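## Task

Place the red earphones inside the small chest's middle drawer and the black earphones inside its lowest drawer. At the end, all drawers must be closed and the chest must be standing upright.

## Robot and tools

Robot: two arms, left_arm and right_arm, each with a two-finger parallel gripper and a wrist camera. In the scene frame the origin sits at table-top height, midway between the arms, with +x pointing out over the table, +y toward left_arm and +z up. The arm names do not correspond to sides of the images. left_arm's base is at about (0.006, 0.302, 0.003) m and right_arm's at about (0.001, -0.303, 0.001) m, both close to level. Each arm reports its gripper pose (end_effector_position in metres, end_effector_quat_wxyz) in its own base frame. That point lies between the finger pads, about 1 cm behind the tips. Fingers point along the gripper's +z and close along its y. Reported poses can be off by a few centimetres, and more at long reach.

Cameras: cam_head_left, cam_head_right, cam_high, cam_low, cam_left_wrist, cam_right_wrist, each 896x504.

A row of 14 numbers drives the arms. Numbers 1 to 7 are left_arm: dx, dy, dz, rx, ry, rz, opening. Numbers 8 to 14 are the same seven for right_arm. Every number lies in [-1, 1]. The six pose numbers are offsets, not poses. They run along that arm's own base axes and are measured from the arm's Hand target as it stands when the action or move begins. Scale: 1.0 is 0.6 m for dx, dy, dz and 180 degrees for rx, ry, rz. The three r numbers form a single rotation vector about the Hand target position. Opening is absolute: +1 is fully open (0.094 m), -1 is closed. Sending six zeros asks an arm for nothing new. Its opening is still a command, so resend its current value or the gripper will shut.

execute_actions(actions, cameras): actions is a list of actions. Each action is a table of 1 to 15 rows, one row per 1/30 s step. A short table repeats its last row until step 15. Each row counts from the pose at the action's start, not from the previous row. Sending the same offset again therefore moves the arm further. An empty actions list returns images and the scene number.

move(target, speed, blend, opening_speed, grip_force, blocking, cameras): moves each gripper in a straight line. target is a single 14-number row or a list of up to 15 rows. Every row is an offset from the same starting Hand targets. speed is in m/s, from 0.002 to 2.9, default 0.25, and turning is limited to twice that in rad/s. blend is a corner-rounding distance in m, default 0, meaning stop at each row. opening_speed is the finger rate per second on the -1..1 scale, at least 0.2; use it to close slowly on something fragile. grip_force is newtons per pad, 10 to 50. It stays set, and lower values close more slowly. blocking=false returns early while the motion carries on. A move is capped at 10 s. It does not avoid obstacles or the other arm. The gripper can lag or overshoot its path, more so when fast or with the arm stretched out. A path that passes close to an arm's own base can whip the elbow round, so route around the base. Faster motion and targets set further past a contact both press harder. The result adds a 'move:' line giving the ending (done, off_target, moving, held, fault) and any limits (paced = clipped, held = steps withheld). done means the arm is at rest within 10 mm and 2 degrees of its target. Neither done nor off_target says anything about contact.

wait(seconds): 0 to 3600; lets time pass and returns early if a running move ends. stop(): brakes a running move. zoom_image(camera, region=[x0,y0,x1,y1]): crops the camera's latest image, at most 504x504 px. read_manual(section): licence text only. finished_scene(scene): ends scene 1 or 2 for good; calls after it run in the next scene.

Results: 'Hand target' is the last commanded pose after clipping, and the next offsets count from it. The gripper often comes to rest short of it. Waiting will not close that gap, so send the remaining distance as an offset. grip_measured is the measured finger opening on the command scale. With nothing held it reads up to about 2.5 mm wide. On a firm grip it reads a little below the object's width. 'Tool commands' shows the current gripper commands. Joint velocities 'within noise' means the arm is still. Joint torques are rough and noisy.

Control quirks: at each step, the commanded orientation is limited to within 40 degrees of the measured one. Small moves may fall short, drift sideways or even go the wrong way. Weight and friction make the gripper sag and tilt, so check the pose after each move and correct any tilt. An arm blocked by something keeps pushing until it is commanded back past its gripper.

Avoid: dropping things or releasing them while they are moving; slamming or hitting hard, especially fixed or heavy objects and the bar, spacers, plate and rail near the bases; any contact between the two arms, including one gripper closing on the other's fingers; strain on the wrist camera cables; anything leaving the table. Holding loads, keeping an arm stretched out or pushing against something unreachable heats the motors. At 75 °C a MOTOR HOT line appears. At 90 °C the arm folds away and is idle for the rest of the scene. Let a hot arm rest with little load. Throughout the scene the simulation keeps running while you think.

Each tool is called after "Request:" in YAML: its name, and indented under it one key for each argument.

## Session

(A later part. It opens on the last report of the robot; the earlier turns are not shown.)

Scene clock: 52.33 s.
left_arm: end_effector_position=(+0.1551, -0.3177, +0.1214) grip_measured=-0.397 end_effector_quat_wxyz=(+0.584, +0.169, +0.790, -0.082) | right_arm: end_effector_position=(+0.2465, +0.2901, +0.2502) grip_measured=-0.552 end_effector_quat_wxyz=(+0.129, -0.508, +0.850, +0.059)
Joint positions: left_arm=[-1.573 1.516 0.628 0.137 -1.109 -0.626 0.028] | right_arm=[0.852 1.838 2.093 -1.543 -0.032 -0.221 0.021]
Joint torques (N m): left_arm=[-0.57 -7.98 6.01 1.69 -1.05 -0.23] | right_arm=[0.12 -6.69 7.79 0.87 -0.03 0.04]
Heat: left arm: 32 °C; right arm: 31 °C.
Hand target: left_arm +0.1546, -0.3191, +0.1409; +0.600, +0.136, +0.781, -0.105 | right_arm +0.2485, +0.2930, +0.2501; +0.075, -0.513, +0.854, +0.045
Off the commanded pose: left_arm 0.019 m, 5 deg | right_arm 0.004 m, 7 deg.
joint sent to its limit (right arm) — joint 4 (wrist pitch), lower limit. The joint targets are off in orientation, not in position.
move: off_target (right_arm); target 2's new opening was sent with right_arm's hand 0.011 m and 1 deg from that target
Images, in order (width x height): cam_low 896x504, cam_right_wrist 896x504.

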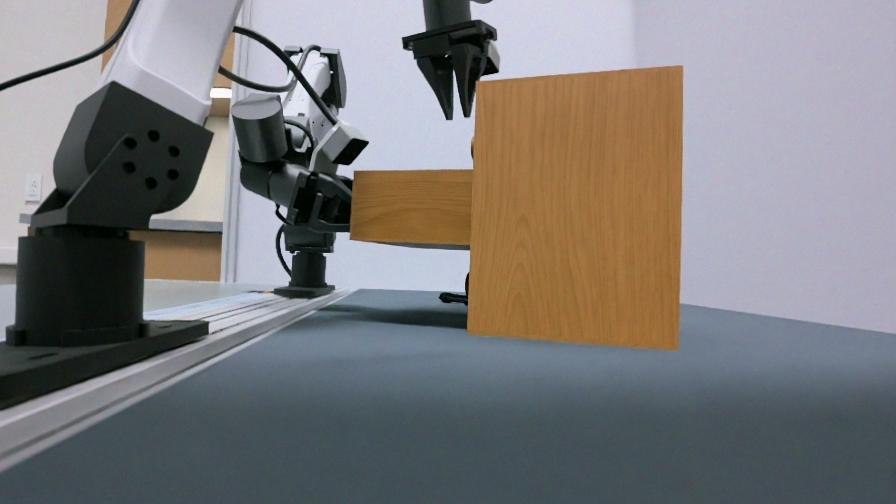

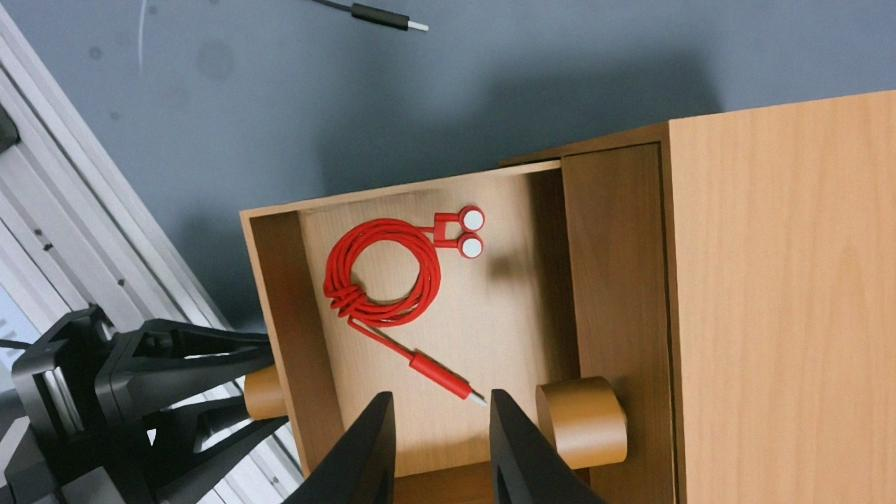

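Request:
move:
  target:
    - [0.1757,-0.0648,0,0,0,0,-0.4,-0.0975,-0.2133,0.025,0,0,-0.08,-0.55]
    - [0.234,-0.0932,0,0,0,0,-0.4,-0.0975,-0.3217,0.02,0,0,-0.15,-0.55]
    - [0.234,-0.0932,0,0,0,0,0.2,-0.0975,-0.3217,0.02,0,0,-0.15,-0.55]
    - [0.1057,-0.0365,0,0,0,0,0.2,0,-0.4,-0.05,0,0,-0.25,-0.55]
    - [0.1057,-0.0365,-0.1283,0,0,0,0.2,0.02,-0.5217,-0.13,0,0,-0.29,-0.55]
  speed: [0.25,0.1,0.1,0.3,0.3]
  blend: [0.01,0,0,0.02,0]
  cameras: ["cam_left_wrist","cam_low","cam_high","cam_head_left"]

Scene clock: 59.00 s.
left_arm: end_effector_position=(+0.2208, -0.3415, +0.0641) grip_measured=+0.198 end_effector_quat_wxyz=(+0.595, +0.138, +0.785, -0.102) | right_arm: end_effector_position=(+0.2567, -0.0205, +0.1790) grip_measured=-0.552 end_effector_quat_wxyz=(+0.090, -0.083, +0.993, +0.000)
Joint positions: left_arm=[-1.353 1.883 0.593 0.803 -0.953 -0.404 0.056] | right_arm=[-0.103 1.368 1.332 -1.358 -0.034 -0.267 0.021]
Joint torques (N m): left_arm=[-0.49 -6.37 2.97 2.1 -0.53 0.06] | right_arm=[-0.27 -3.36 4.64 1.01 -0.09 0]
Heat: left arm: 33 °C; right arm: 31 °C.
Hand target: left_arm +0.2181, -0.3409, +0.0640; +0.600, +0.136, +0.781, -0.105 | right_arm +0.2606, -0.0200, +0.1720; +0.087, -0.085, +0.993, +0.007
Off the commanded pose: left_arm 0.003 m, 1 deg | right_arm 0.008 m, 1 deg.
move: done; target 3's new opening was sent with left_arm's hand 0.027 m and 4 deg from that target
Images, in order (width x height): cam_head_left 896x504, cam_high 896x504, cam_low 896x504, cam_left_wrist 896x504.

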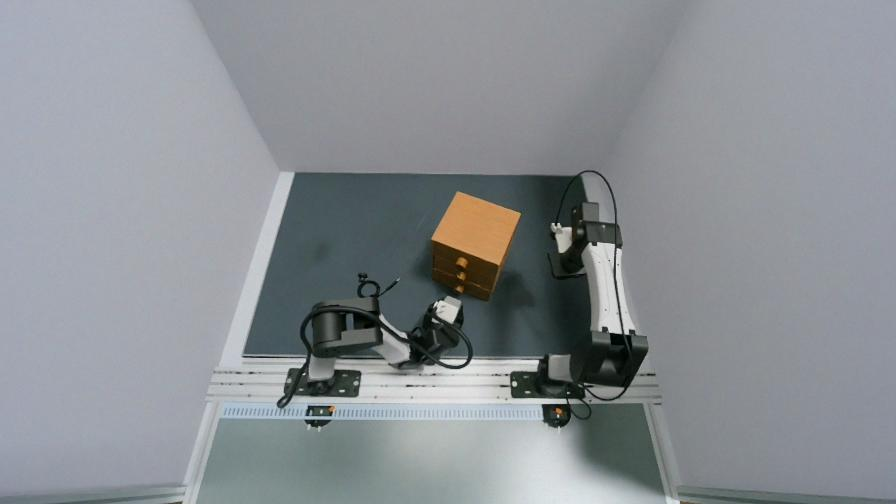

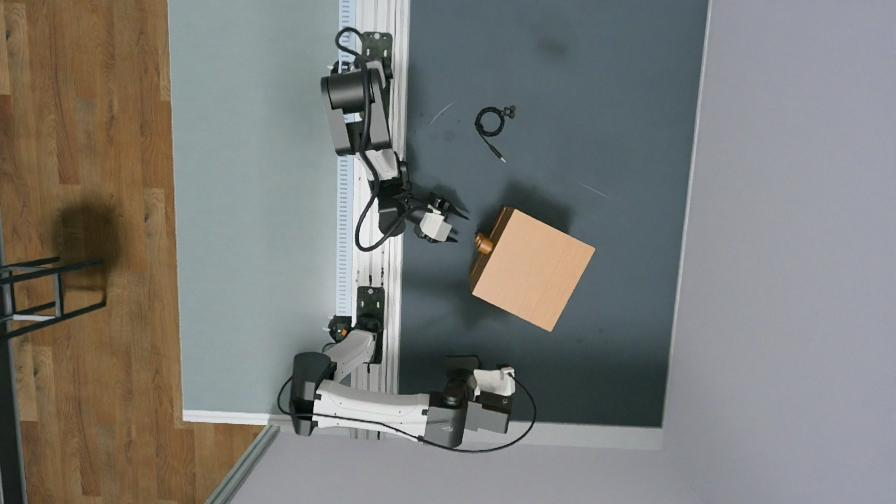

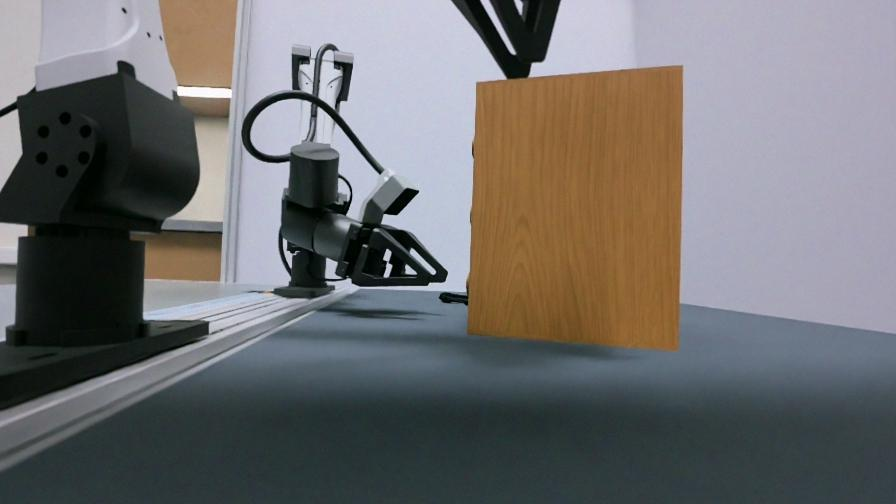

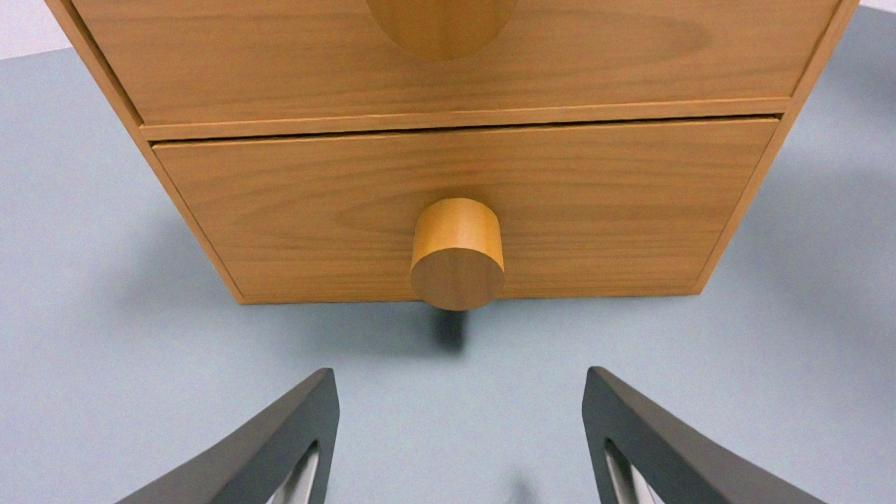

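Request:
zoom_image:
  camera: "cam_left_wrist"
  region: [40, 0, 480, 320]

Request:
zoom_image:
  camera: "cam_left_wrist"
  region: [460, 0, 896, 320]

Request:
zoom_image:
  camera: "cam_head_left"
  region: [410, 180, 540, 310]

Scaled by 1.145 from the camera's image (finer frame: 1280x720).

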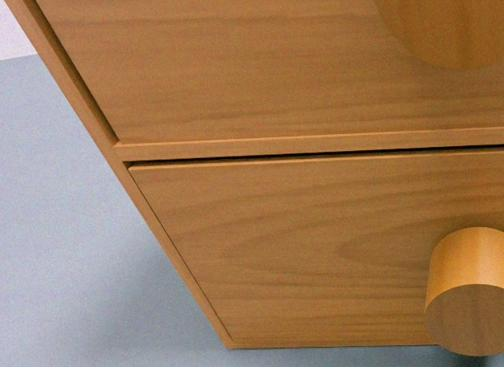

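Scaled by 1.156 from the camera's image (finer frame: 1280x720).

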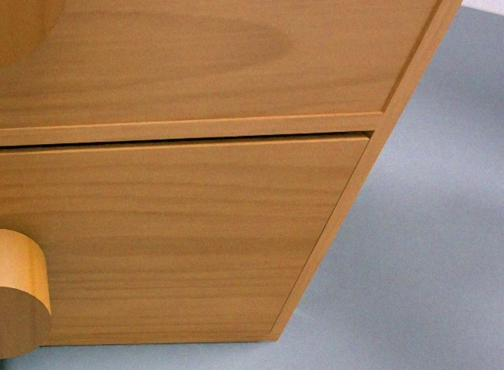

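Scaled by 3.877 from the camera's image (finer frame: 1280x720).

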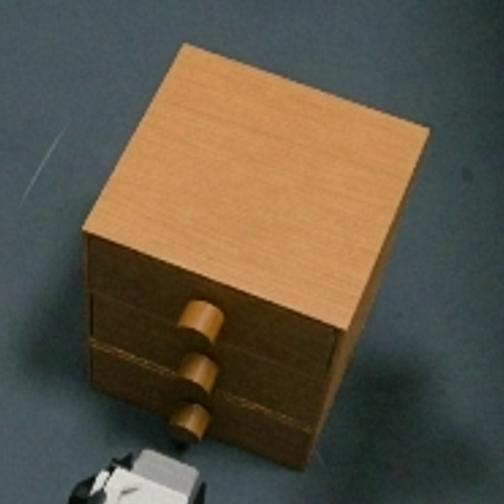

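Request:
move:
  target:
    - [0.1173,-0.0518,-0.0058,0,0,0,0.2,0,0,0,0,0,0,-0.55]
    - [0.1173,-0.0518,-0.0058,0,0,0,-0.4,0,0,0,0,0,0,-0.55]
    - [-0.0968,0.0298,-0.0067,0,0,0,-0.4,0,0,0,0,0,0,-0.55]
  speed: [0.2,0.1,0.2]
  cameras: ["cam_left_wrist","cam_low","cam_high"]

Scene clock: 64.97 s.
left_arm: end_effector_position=(+0.1611, -0.3172, +0.0431) grip_measured=-0.397 end_effector_quat_wxyz=(+0.589, +0.165, +0.787, -0.082) | right_arm: end_effector_position=(+0.2567, -0.0205, +0.1790) grip_measured=-0.552 end_effector_quat_wxyz=(+0.090, -0.083, +0.993, +0.001)
Joint positions: left_arm=[-1.553 1.845 0.501 0.631 -1.106 -0.59 0.028] | right_arm=[-0.103 1.368 1.332 -1.358 -0.034 -0.267 0.021]
Joint torques (N m): left_arm=[-0.51 -9.05 4.63 1.6 -0.88 -0.25] | right_arm=[-0.14 -3.36 4.66 1.01 -0.09 -0.01]
Heat: left arm: 32 °C; right arm: 30 °C.
Hand target: left_arm +0.1600, -0.3231, +0.0599; +0.600, +0.136, +0.781, -0.105 | right_arm +0.2606, -0.0199, +0.1720; +0.087, -0.085, +0.993, +0.007
Off the commanded pose: left_arm 0.018 m, 4 deg | right_arm 0.008 m, 1 deg.
move: off_target (left_arm); target 2's new opening was sent with left_arm's hand 0.017 m and 3 deg from that target
Images, in order (width x height): cam_high 896x504, cam_low 896x504, cam_left_wrist 896x504.

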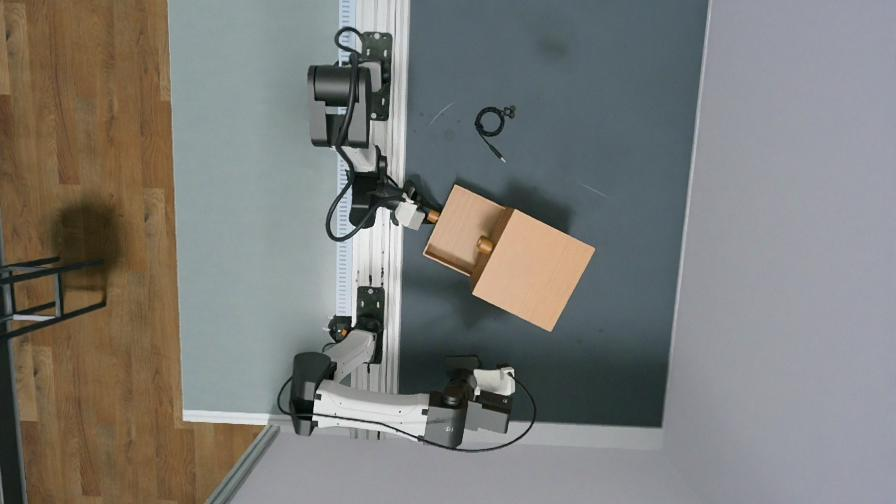

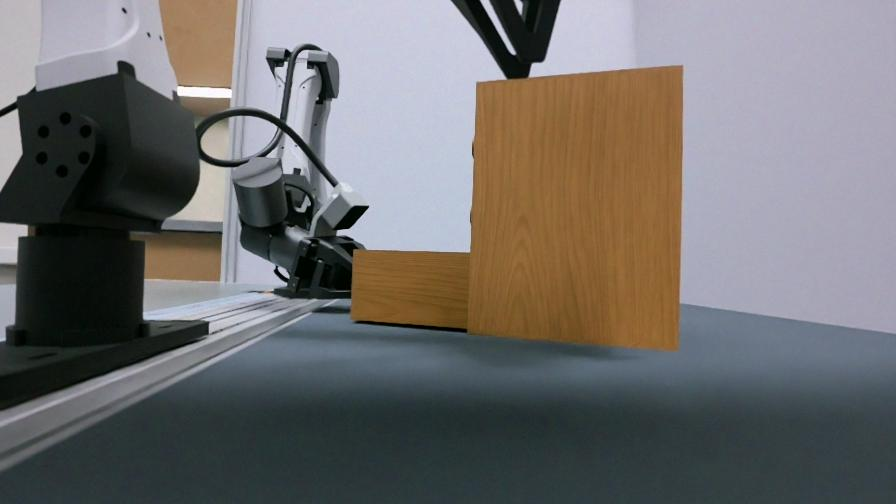

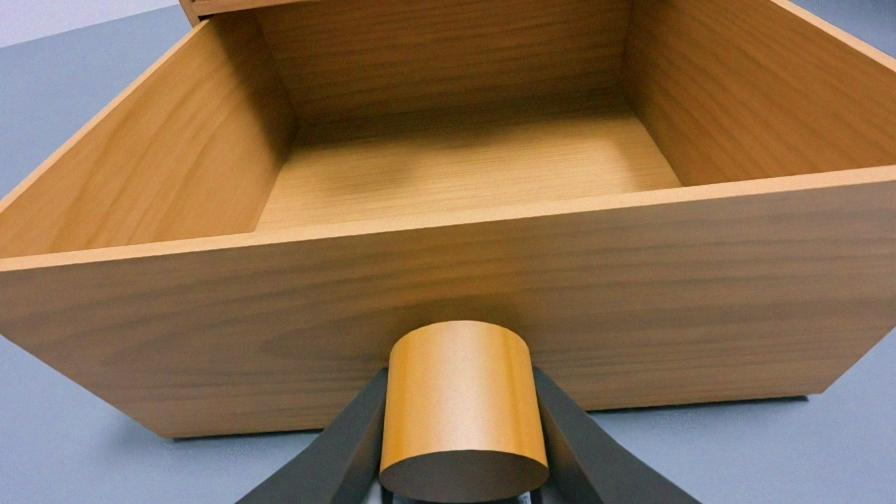

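Request:
move:
  target:
    - [0,0,0,0,0,0,0.2,0,0,0,0,0,0,-0.55]
    - [-0.0833,0.0295,0.025,0,0,0,0.2,0,0,0,0,0,0,-0.55]
    - [-0.05,0.0885,0.1335,0.045,0.117,-0.003,0.2,0,0,0,0,0,0,-0.55]
    - [0.1833,0.355,0.1835,0.149,0.3895,-0.0106,0.2,0,0,0,0,0,0,-0.55]
  speed: [0.2,0.2,0.35,0.4]
  blend: [0,0.02,0.04,0]
  cameras: ["cam_left_wrist","cam_low","cam_high"]

Scene clock: 70.07 s.
left_arm: end_effector_position=(+0.2651, -0.1090, +0.1627) grip_measured=+0.198 end_effector_quat_wxyz=(-0.007, +0.190, +0.982, +0.007) | right_arm: end_effector_position=(+0.2567, -0.0205, +0.1790) grip_measured=-0.552 end_effector_quat_wxyz=(+0.090, -0.083, +0.993, +0.001)
Joint positions: left_arm=[-0.396 1.65 1.545 -1.483 -0.01 -0.014 0.056] | right_arm=[-0.103 1.368 1.332 -1.358 -0.034 -0.267 0.021]
Joint torques (N m): left_arm=[1.14 -5.91 8.09 0.08 0.05 0.13] | right_arm=[-0.14 -3.37 4.63 1.01 -0.08 0]
Heat: left arm: 32 °C; right arm: 30 °C.
Hand target: left_arm +0.2700, -0.1100, +0.1701; +0.000, +0.191, +0.982, +0.000 | right_arm +0.2606, -0.0199, +0.1720; +0.087, -0.085, +0.993, +0.007
Off the commanded pose: left_arm 0.009 m, 1 deg | right_arm 0.008 m, 1 deg.
move: done
Images, in order (width x height): cam_high 896x504, cam_low 896x504, cam_left_wrist 896x504.

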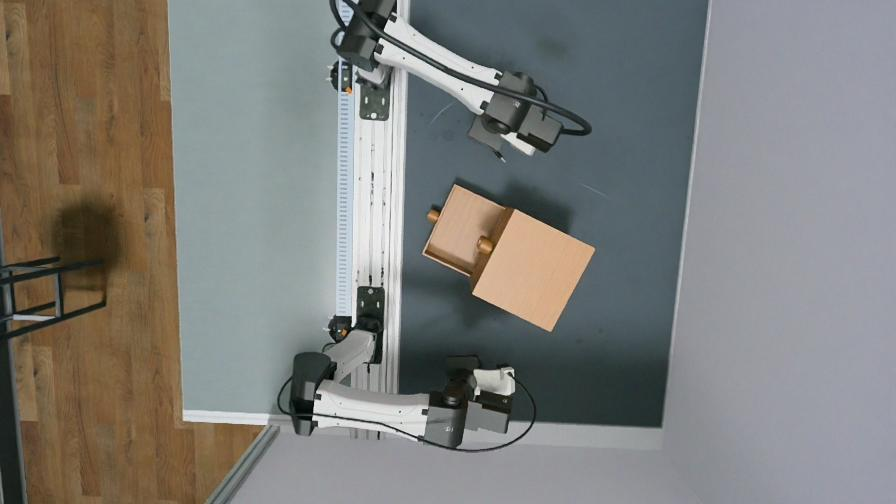

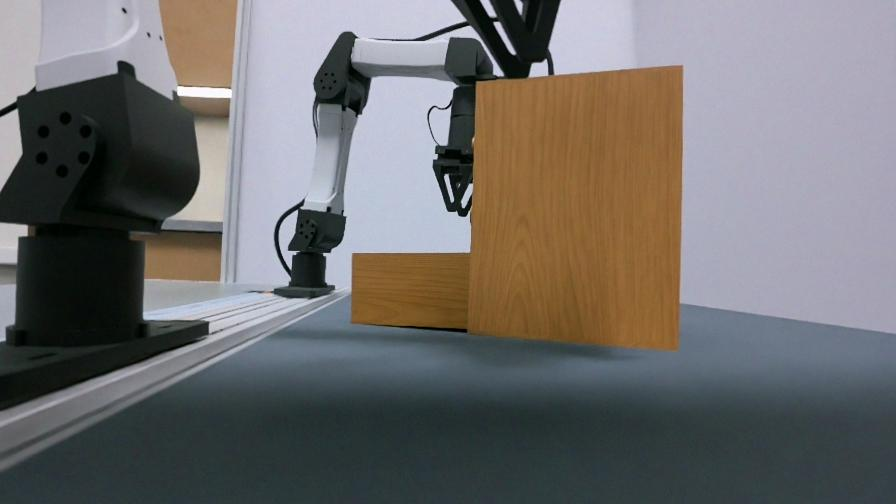

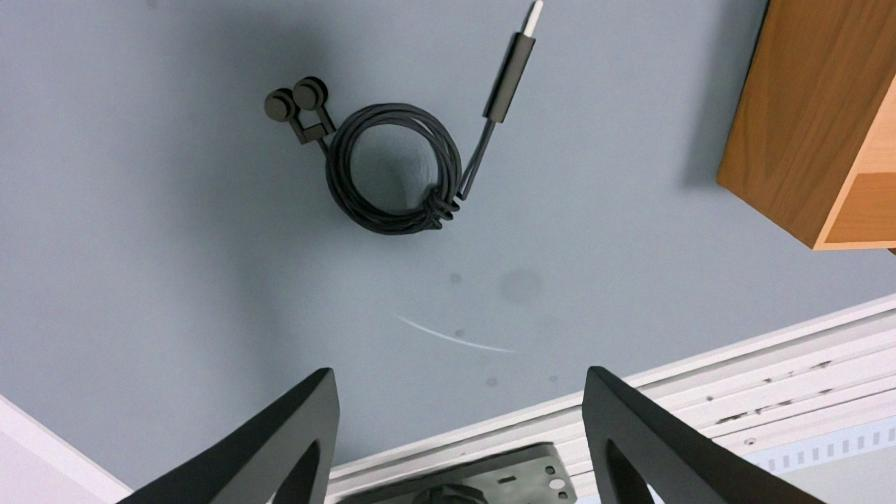

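Request:
move:
  target: [0.035,-0.0158,-0.175,0,0,0,0.064,0,0,0,0,0,0,-0.55]
  speed: 0.3
  cameras: ["cam_left_wrist"]

Scene clock: 72.90 s.
left_arm: end_effector_position=(+0.2908, -0.1198, +0.0711) grip_measured=+0.066 end_effector_quat_wxyz=(+0.003, +0.190, +0.982, +0.004) | right_arm: end_effector_position=(+0.2567, -0.0205, +0.1790) grip_measured=-0.552 end_effector_quat_wxyz=(+0.090, -0.083, +0.993, +0.001)
Joint positions: left_arm=[-0.396 1.75 1.293 -1.11 -0.009 -0.014 0.05] | right_arm=[-0.103 1.368 1.332 -1.358 -0.034 -0.267 0.021]
Joint torques (N m): left_arm=[0.9 -6.45 4.18 0.41 0.05 0.09] | right_arm=[-0.16 -3.36 4.64 1.01 -0.08 0]
Heat: left arm: 32 °C; right arm: 30 °C.
Hand target: left_arm +0.2910, -0.1196, +0.0651; +0.000, +0.191, +0.982, +0.000 | right_arm +0.2606, -0.0199, +0.1720; +0.087, -0.085, +0.993, +0.007
Off the commanded pose: left_arm 0.006 m, 1 deg | right_arm 0.008 m, 1 deg.
move: done

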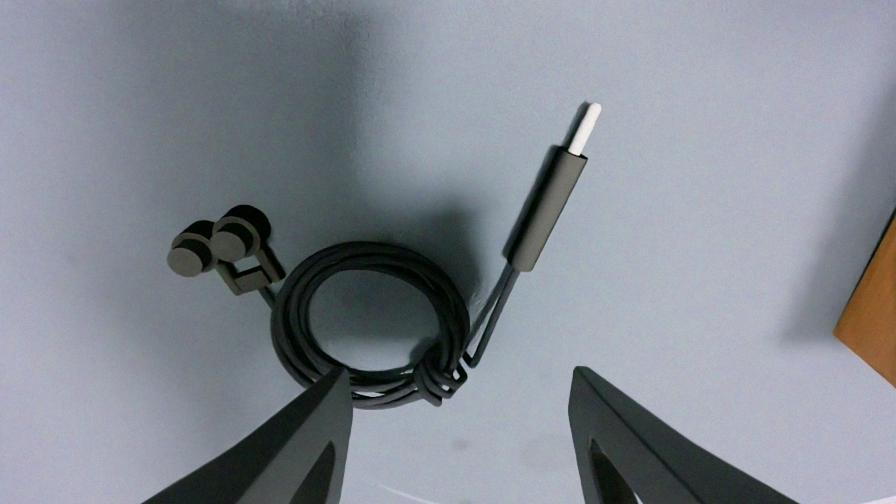

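Request:
move:
  target:
    - [-0.015,0.0038,-0.0902,0,0,0,0.064,0,0,0,0,0,0,-0.55]
    - [-0.015,0.0038,-0.0902,0,0,0,-0.95,0,0,0,0,0,0,-0.55]
    - [-0.015,0.0038,0.2,0,0,0,-0.95,0,0,0,0,0,0,-0.55]
  speed: [0.1,0.1,0.3]
  cameras: ["cam_left_wrist","cam_high"]

Scene clock: 77.70 s.
left_arm: end_effector_position=(+0.2784, -0.1151, +0.1774) grip_measured=-0.941 end_effector_quat_wxyz=(-0.007, +0.190, +0.982, +0.005) | right_arm: end_effector_position=(+0.2567, -0.0205, +0.1790) grip_measured=-0.552 end_effector_quat_wxyz=(+0.090, -0.083, +0.993, +0.001)
Joint positions: left_arm=[-0.396 1.716 1.678 -1.549 -0.007 -0.014 0.003] | right_arm=[-0.103 1.368 1.332 -1.358 -0.034 -0.267 0.021]
Joint torques (N m): left_arm=[0.51 -6.6 8.02 0.04 0.02 0.04] | right_arm=[-0.13 -3.38 4.64 1.01 -0.08 -0.01]
Heat: left arm: 32 °C; right arm: 30 °C.
Hand target: left_arm +0.2820, -0.1173, +0.1851; +0.000, +0.191, +0.982, +0.000 | right_arm +0.2606, -0.0199, +0.1720; +0.087, -0.085, +0.993, +0.007
Off the commanded pose: left_arm 0.009 m, 1 deg | right_arm 0.008 m, 1 deg.
joint sent to its limit (left arm) — joint 4 (wrist pitch), lower limit. The joint targets still meet the commanded pose.
move: done
Images, in order (width x height): cam_high 896x504, cam_left_wrist 896x504.

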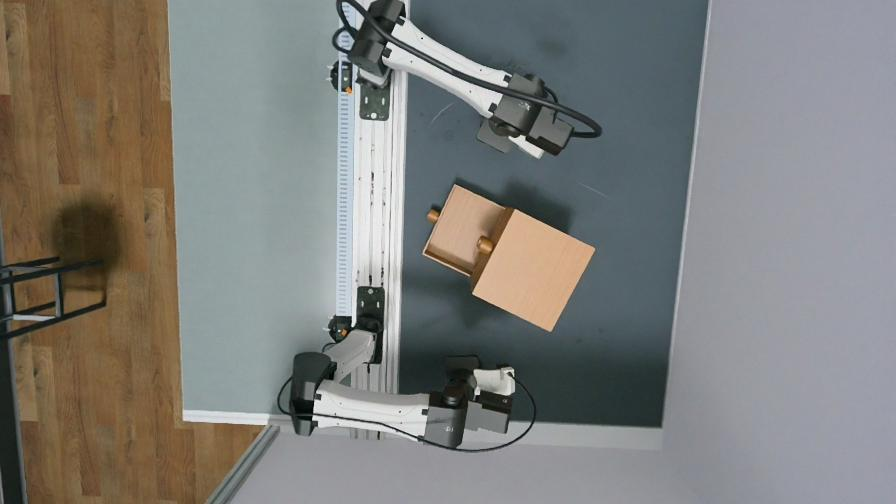

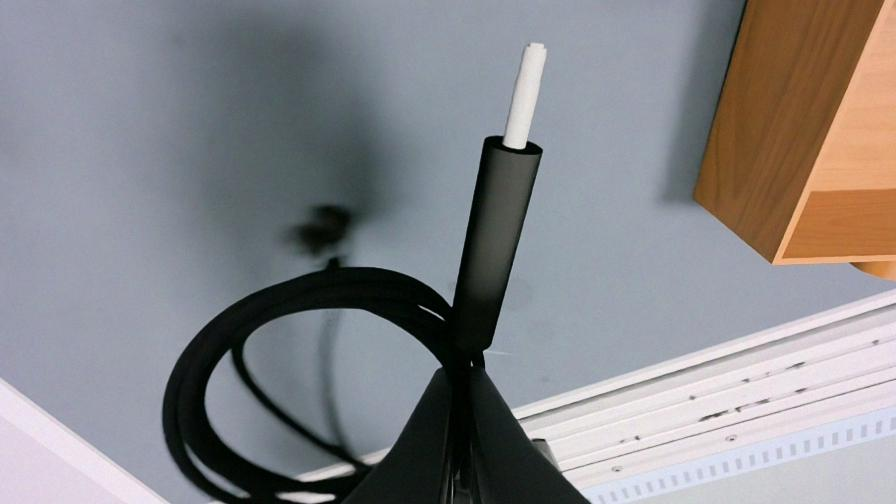

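Request:
move:
  target:
    - [-0.0367,-0.1383,0.0333,0,0,-0.25,-0.95,0,0,0,0,0,0,-0.55]
    - [-0.0835,-0.3347,0.0248,0,0,-0.594,-0.95,0,0,0,0,0,0,-0.55]
  speed: [0.3,0.3]
  blend: [0.03,0]
  cameras: ["cam_left_wrist","cam_low","cam_high"]

Scene clock: 85.53 s.
left_arm: end_effector_position=(+0.2328, -0.3117, +0.1927) grip_measured=-0.941 end_effector_quat_wxyz=(+0.054, +0.895, +0.442, +0.013) | right_arm: end_effector_position=(+0.2567, -0.0205, +0.1790) grip_measured=-0.552 end_effector_quat_wxyz=(+0.090, -0.083, +0.993, +0.001)
Joint positions: left_arm=[-0.932 1.973 2.067 -1.554 -0.007 1.293 0.003] | right_arm=[-0.103 1.368 1.332 -1.358 -0.034 -0.267 0.021]
Joint torques (N m): left_arm=[-0.42 -8.51 8.02 0.32 0.08 0.14] | right_arm=[-0.14 -3.37 4.64 1.01 -0.09 0]
Heat: left arm: 33 °C; right arm: 29 °C.
Hand target: left_arm +0.2319, -0.3181, +0.2000; +0.000, +0.902, +0.431, +0.000 | right_arm +0.2606, -0.0199, +0.1720; +0.087, -0.085, +0.993, +0.007
Off the commanded pose: left_arm 0.010 m, 6 deg | right_arm 0.008 m, 1 deg.
joint sent to its limit (left arm) — joint 4 (wrist pitch), lower limit. The joint targets are off in orientation, not in position.
move: off_target (left_arm)
Images, in order (width x height): cam_high 896x504, cam_low 896x504, cam_left_wrist 896x504.

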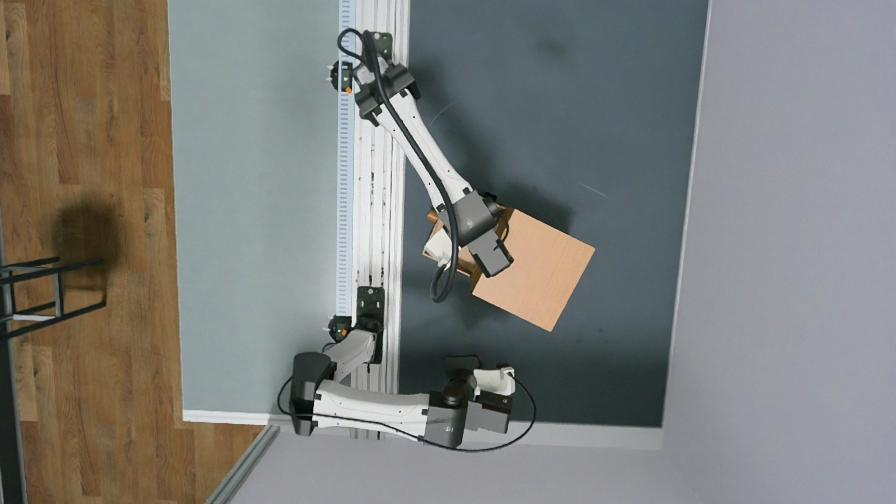

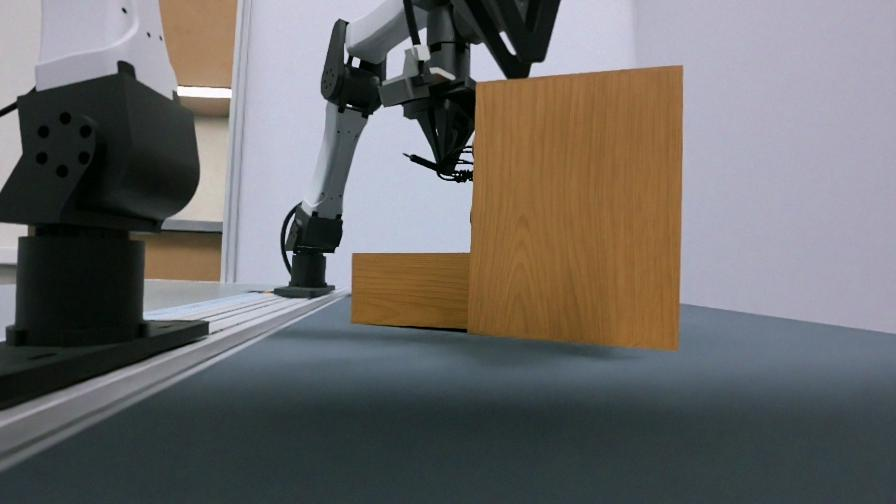

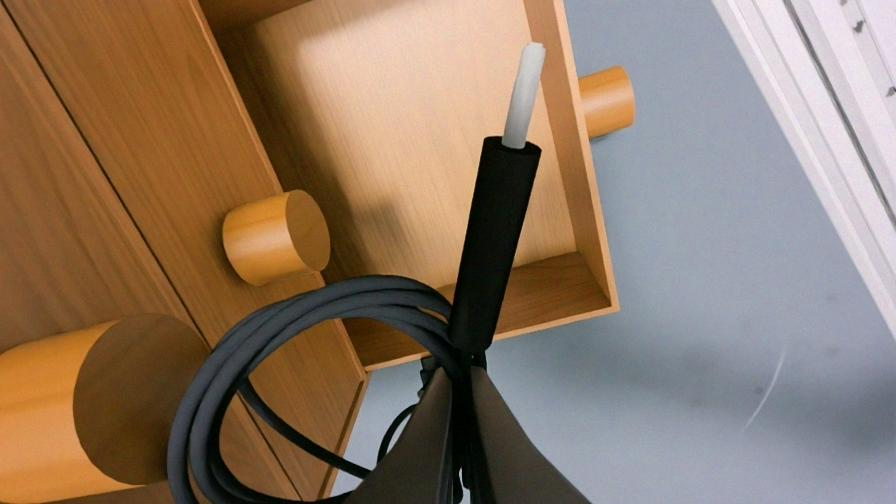

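Request:
move:
  target:
    - [-0.0393,0.0135,0,0,0,0,-0.95,0,0,0,0,0,0,-0.55]
    - [-0.0323,-0.0198,-0.02,0,0,0,-0.95,0,0,0,0,0,0,-0.55]
    - [-0.0323,-0.0198,-0.2467,0,0,0,-0.95,0,0,0,0,0,0,-0.55]
    - [-0.0323,-0.0198,-0.2467,0,0,0,-0.65,0,0,0,0,0,0,-0.55]
    - [-0.0323,-0.0198,-0.06,0,0,0,-0.65,0,0,0,0,0,0,-0.55]
  speed: [0.15,0.15,0.2,0.1,0.25]
  blend: [0.008,0.01,0,0,0]
  cameras: ["cam_left_wrist","cam_low","cam_high"]

Scene clock: 91.30 s.
left_arm: end_effector_position=(+0.2097, -0.3267, +0.1275) grip_measured=-0.652 end_effector_quat_wxyz=(-0.026, +0.901, +0.433, -0.014) | right_arm: end_effector_position=(+0.2567, -0.0205, +0.1790) grip_measured=-0.552 end_effector_quat_wxyz=(+0.090, -0.083, +0.993, +0.001)
Joint positions: left_arm=[-0.99 2.093 1.982 -1.515 0.022 1.255 0.016] | right_arm=[-0.103 1.368 1.332 -1.358 -0.034 -0.267 0.021]
Joint torques (N m): left_arm=[-0.38 -14.13 11.23 -0.51 -0.24 -0.04] | right_arm=[-0.14 -3.37 4.64 1.01 -0.09 -0.01]
Heat: left arm: 33 °C; right arm: 29 °C.
Hand target: left_arm +0.2125, -0.3300, +0.1641; +0.000, +0.902, +0.431, +0.000 | right_arm +0.2606, -0.0199, +0.1720; +0.087, -0.085, +0.993, +0.007
Off the commanded pose: left_arm 0.037 m, 3 deg | right_arm 0.008 m, 1 deg.
joint sent to its limit (left arm) — joint 4 (wrist pitch), lower limit. The joint targets still meet the commanded pose.
move: off_target (left_arm); target 4's new opening was sent with left_arm's hand 0.045 m and 8 deg from that target
Images, in order (width x height): cam_high 896x504, cam_low 896x504, cam_left_wrist 896x504.

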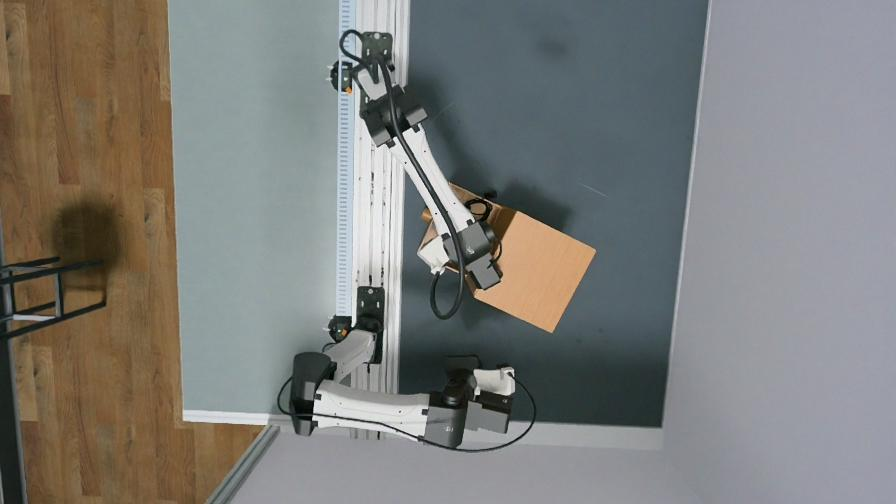

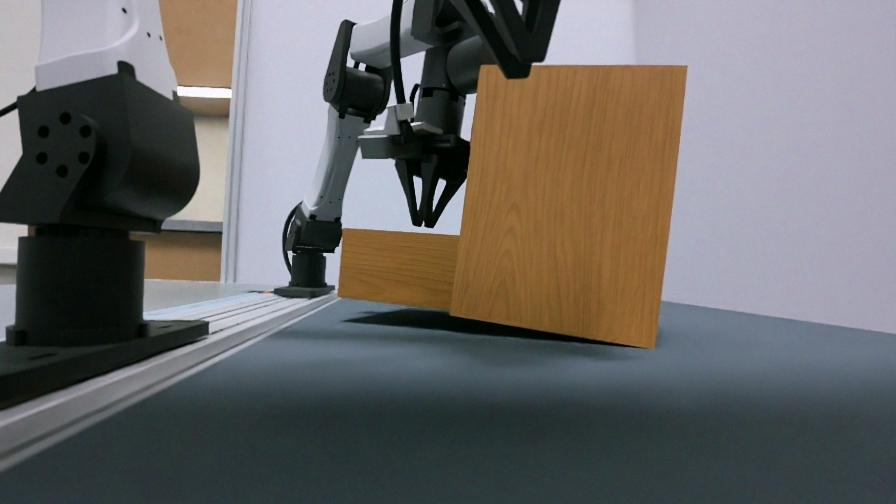

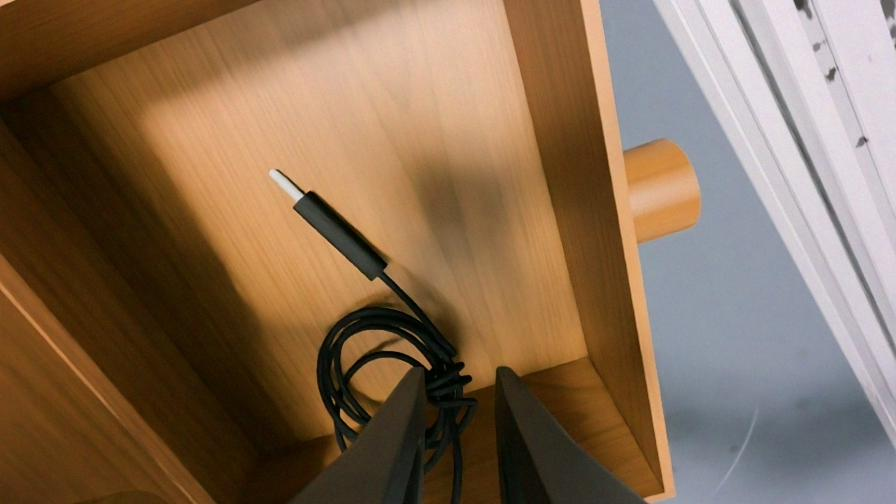

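Request:
move:
  target:
    - [0,0,-0.09,0,0,0,-0.65,0,0,0,0,0,0,-0.55]
  speed: 0.08
  cameras: ["cam_left_wrist","cam_low","cam_head_left","cam_head_right"]

Scene clock: 93.80 s.
left_arm: end_effector_position=(+0.2041, -0.3347, +0.1080) grip_measured=-0.652 end_effector_quat_wxyz=(-0.005, +0.904, +0.427, -0.020) | right_arm: end_effector_position=(+0.2567, -0.0205, +0.1790) grip_measured=-0.552 end_effector_quat_wxyz=(+0.090, -0.083, +0.993, +0.001)
Joint positions: left_arm=[-1.006 2.058 1.854 -1.382 0.038 1.253 0.016] | right_arm=[-0.103 1.368 1.332 -1.358 -0.034 -0.267 0.021]
Joint torques (N m): left_arm=[1.02 -11.15 4.34 0.28 -0.43 -0.02] | right_arm=[-0.14 -3.37 4.63 1.01 -0.08 -0.01]
Heat: left arm: 34 °C; right arm: 29 °C.
Hand target: left_arm +0.2125, -0.3301, +0.1100; +0.000, +0.902, +0.431, +0.000 | right_arm +0.2606, -0.0199, +0.1720; +0.087, -0.085, +0.993, +0.007
Off the commanded pose: left_arm 0.010 m, 2 deg | right_arm 0.008 m, 1 deg.
move: done
Images, in order (width x height): cam_head_left 896x504, cam_head_right 896x504, cam_low 896x504, cam_left_wrist 896x504.

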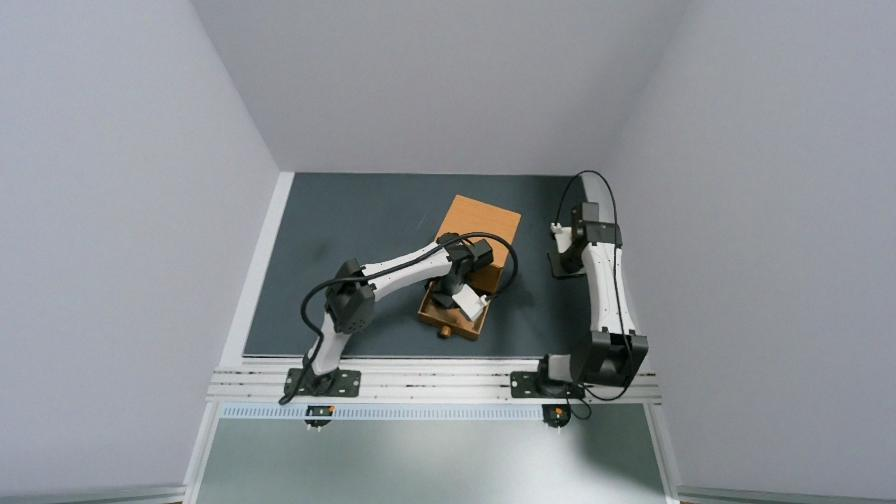

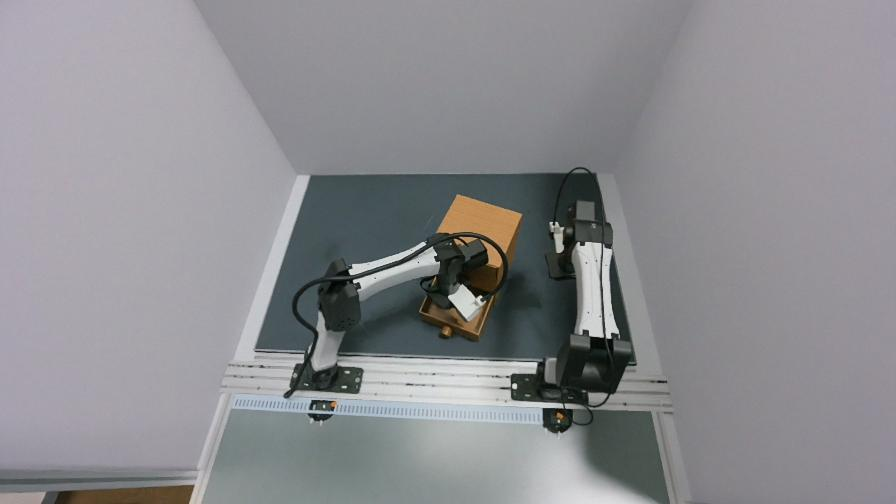

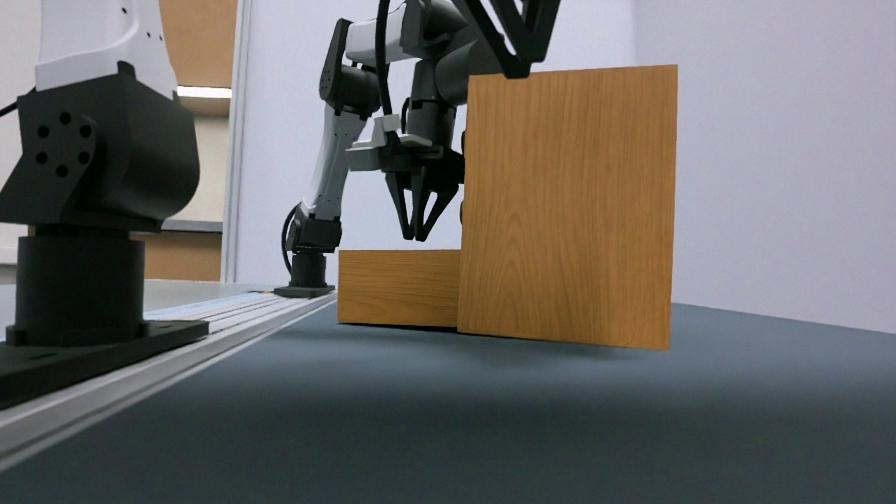

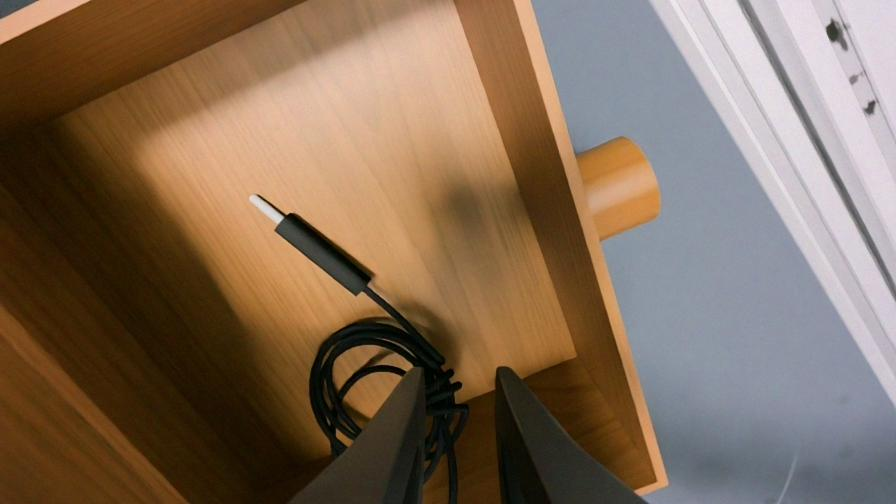

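Request:
move:
  target:
    - [-0.0473,0.0163,0,0,0,0,-0.65,0,0,0,0,0,0,-0.55]
    - [-0.0473,0.0163,0.13,0,0,0,-0.65,0,0,0,0,0,0,-0.55]
  speed: [0.1,0.25]
  cameras: ["cam_left_wrist","cam_low","cam_high"]

Scene clock: 96.20 s.
left_arm: end_effector_position=(+0.1854, -0.3171, +0.1701) grip_measured=-0.652 end_effector_quat_wxyz=(+0.009, +0.902, +0.432, -0.001) | right_arm: end_effector_position=(+0.2567, -0.0205, +0.1790) grip_measured=-0.552 end_effector_quat_wxyz=(+0.090, -0.083, +0.993, +0.001)
Joint positions: left_arm=[-1.04 1.95 1.947 -1.55 0.003 1.207 0.016] | right_arm=[-0.103 1.368 1.332 -1.358 -0.034 -0.267 0.021]
Joint torques (N m): left_arm=[-0.42 -11.29 7.95 0.09 -0.04 -0.07] | right_arm=[-0.14 -3.36 4.63 1.01 -0.08 -0.01]
Heat: left arm: 34 °C; right arm: 29 °C.
Hand target: left_arm +0.1842, -0.3202, +0.1880; +0.000, +0.902, +0.431, +0.000 | right_arm +0.2606, -0.0199, +0.1720; +0.087, -0.085, +0.993, +0.007
Off the commanded pose: left_arm 0.018 m, 1 deg | right_arm 0.008 m, 1 deg.
joint sent to its limit (left arm) — joint 4 (wrist pitch), lower limit. The joint targets are off in orientation, not in position.
move: off_target (left_arm)
Images, in order (width x height): cam_high 896x504, cam_low 896x504, cam_left_wrist 896x504.

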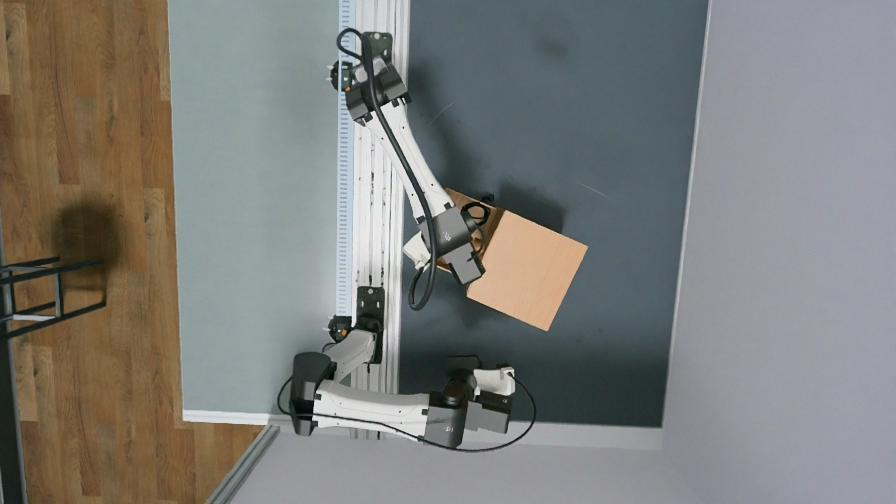

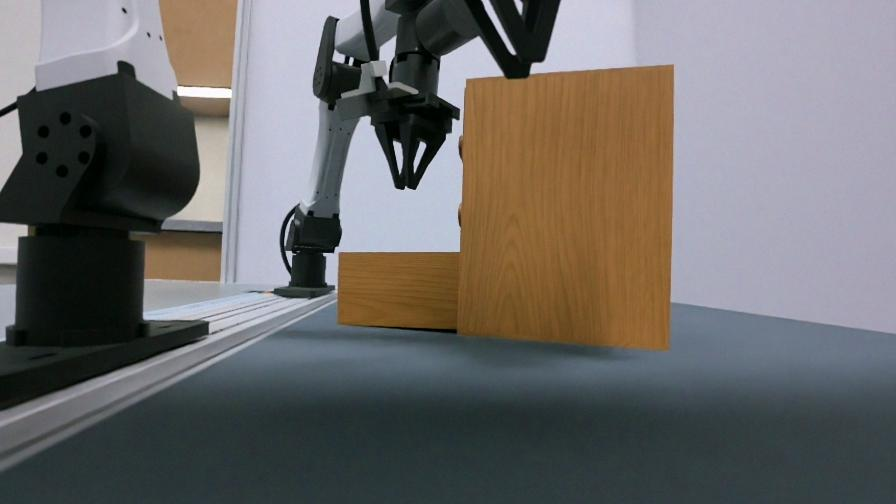

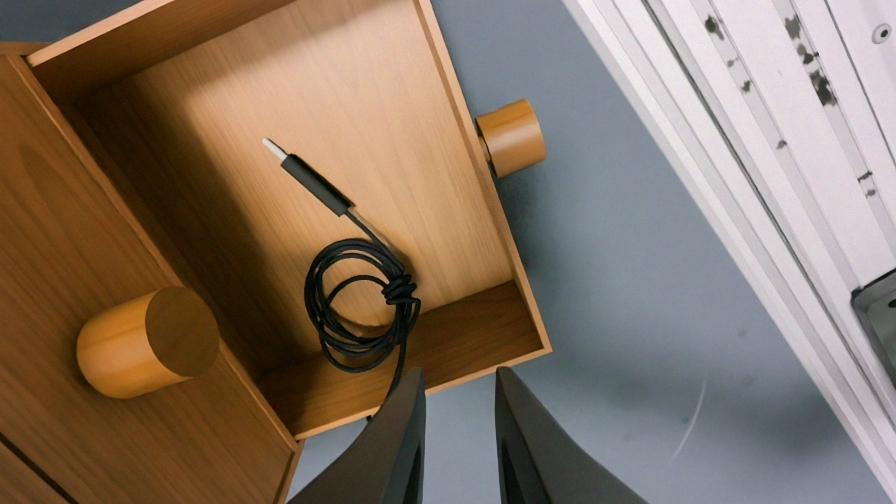

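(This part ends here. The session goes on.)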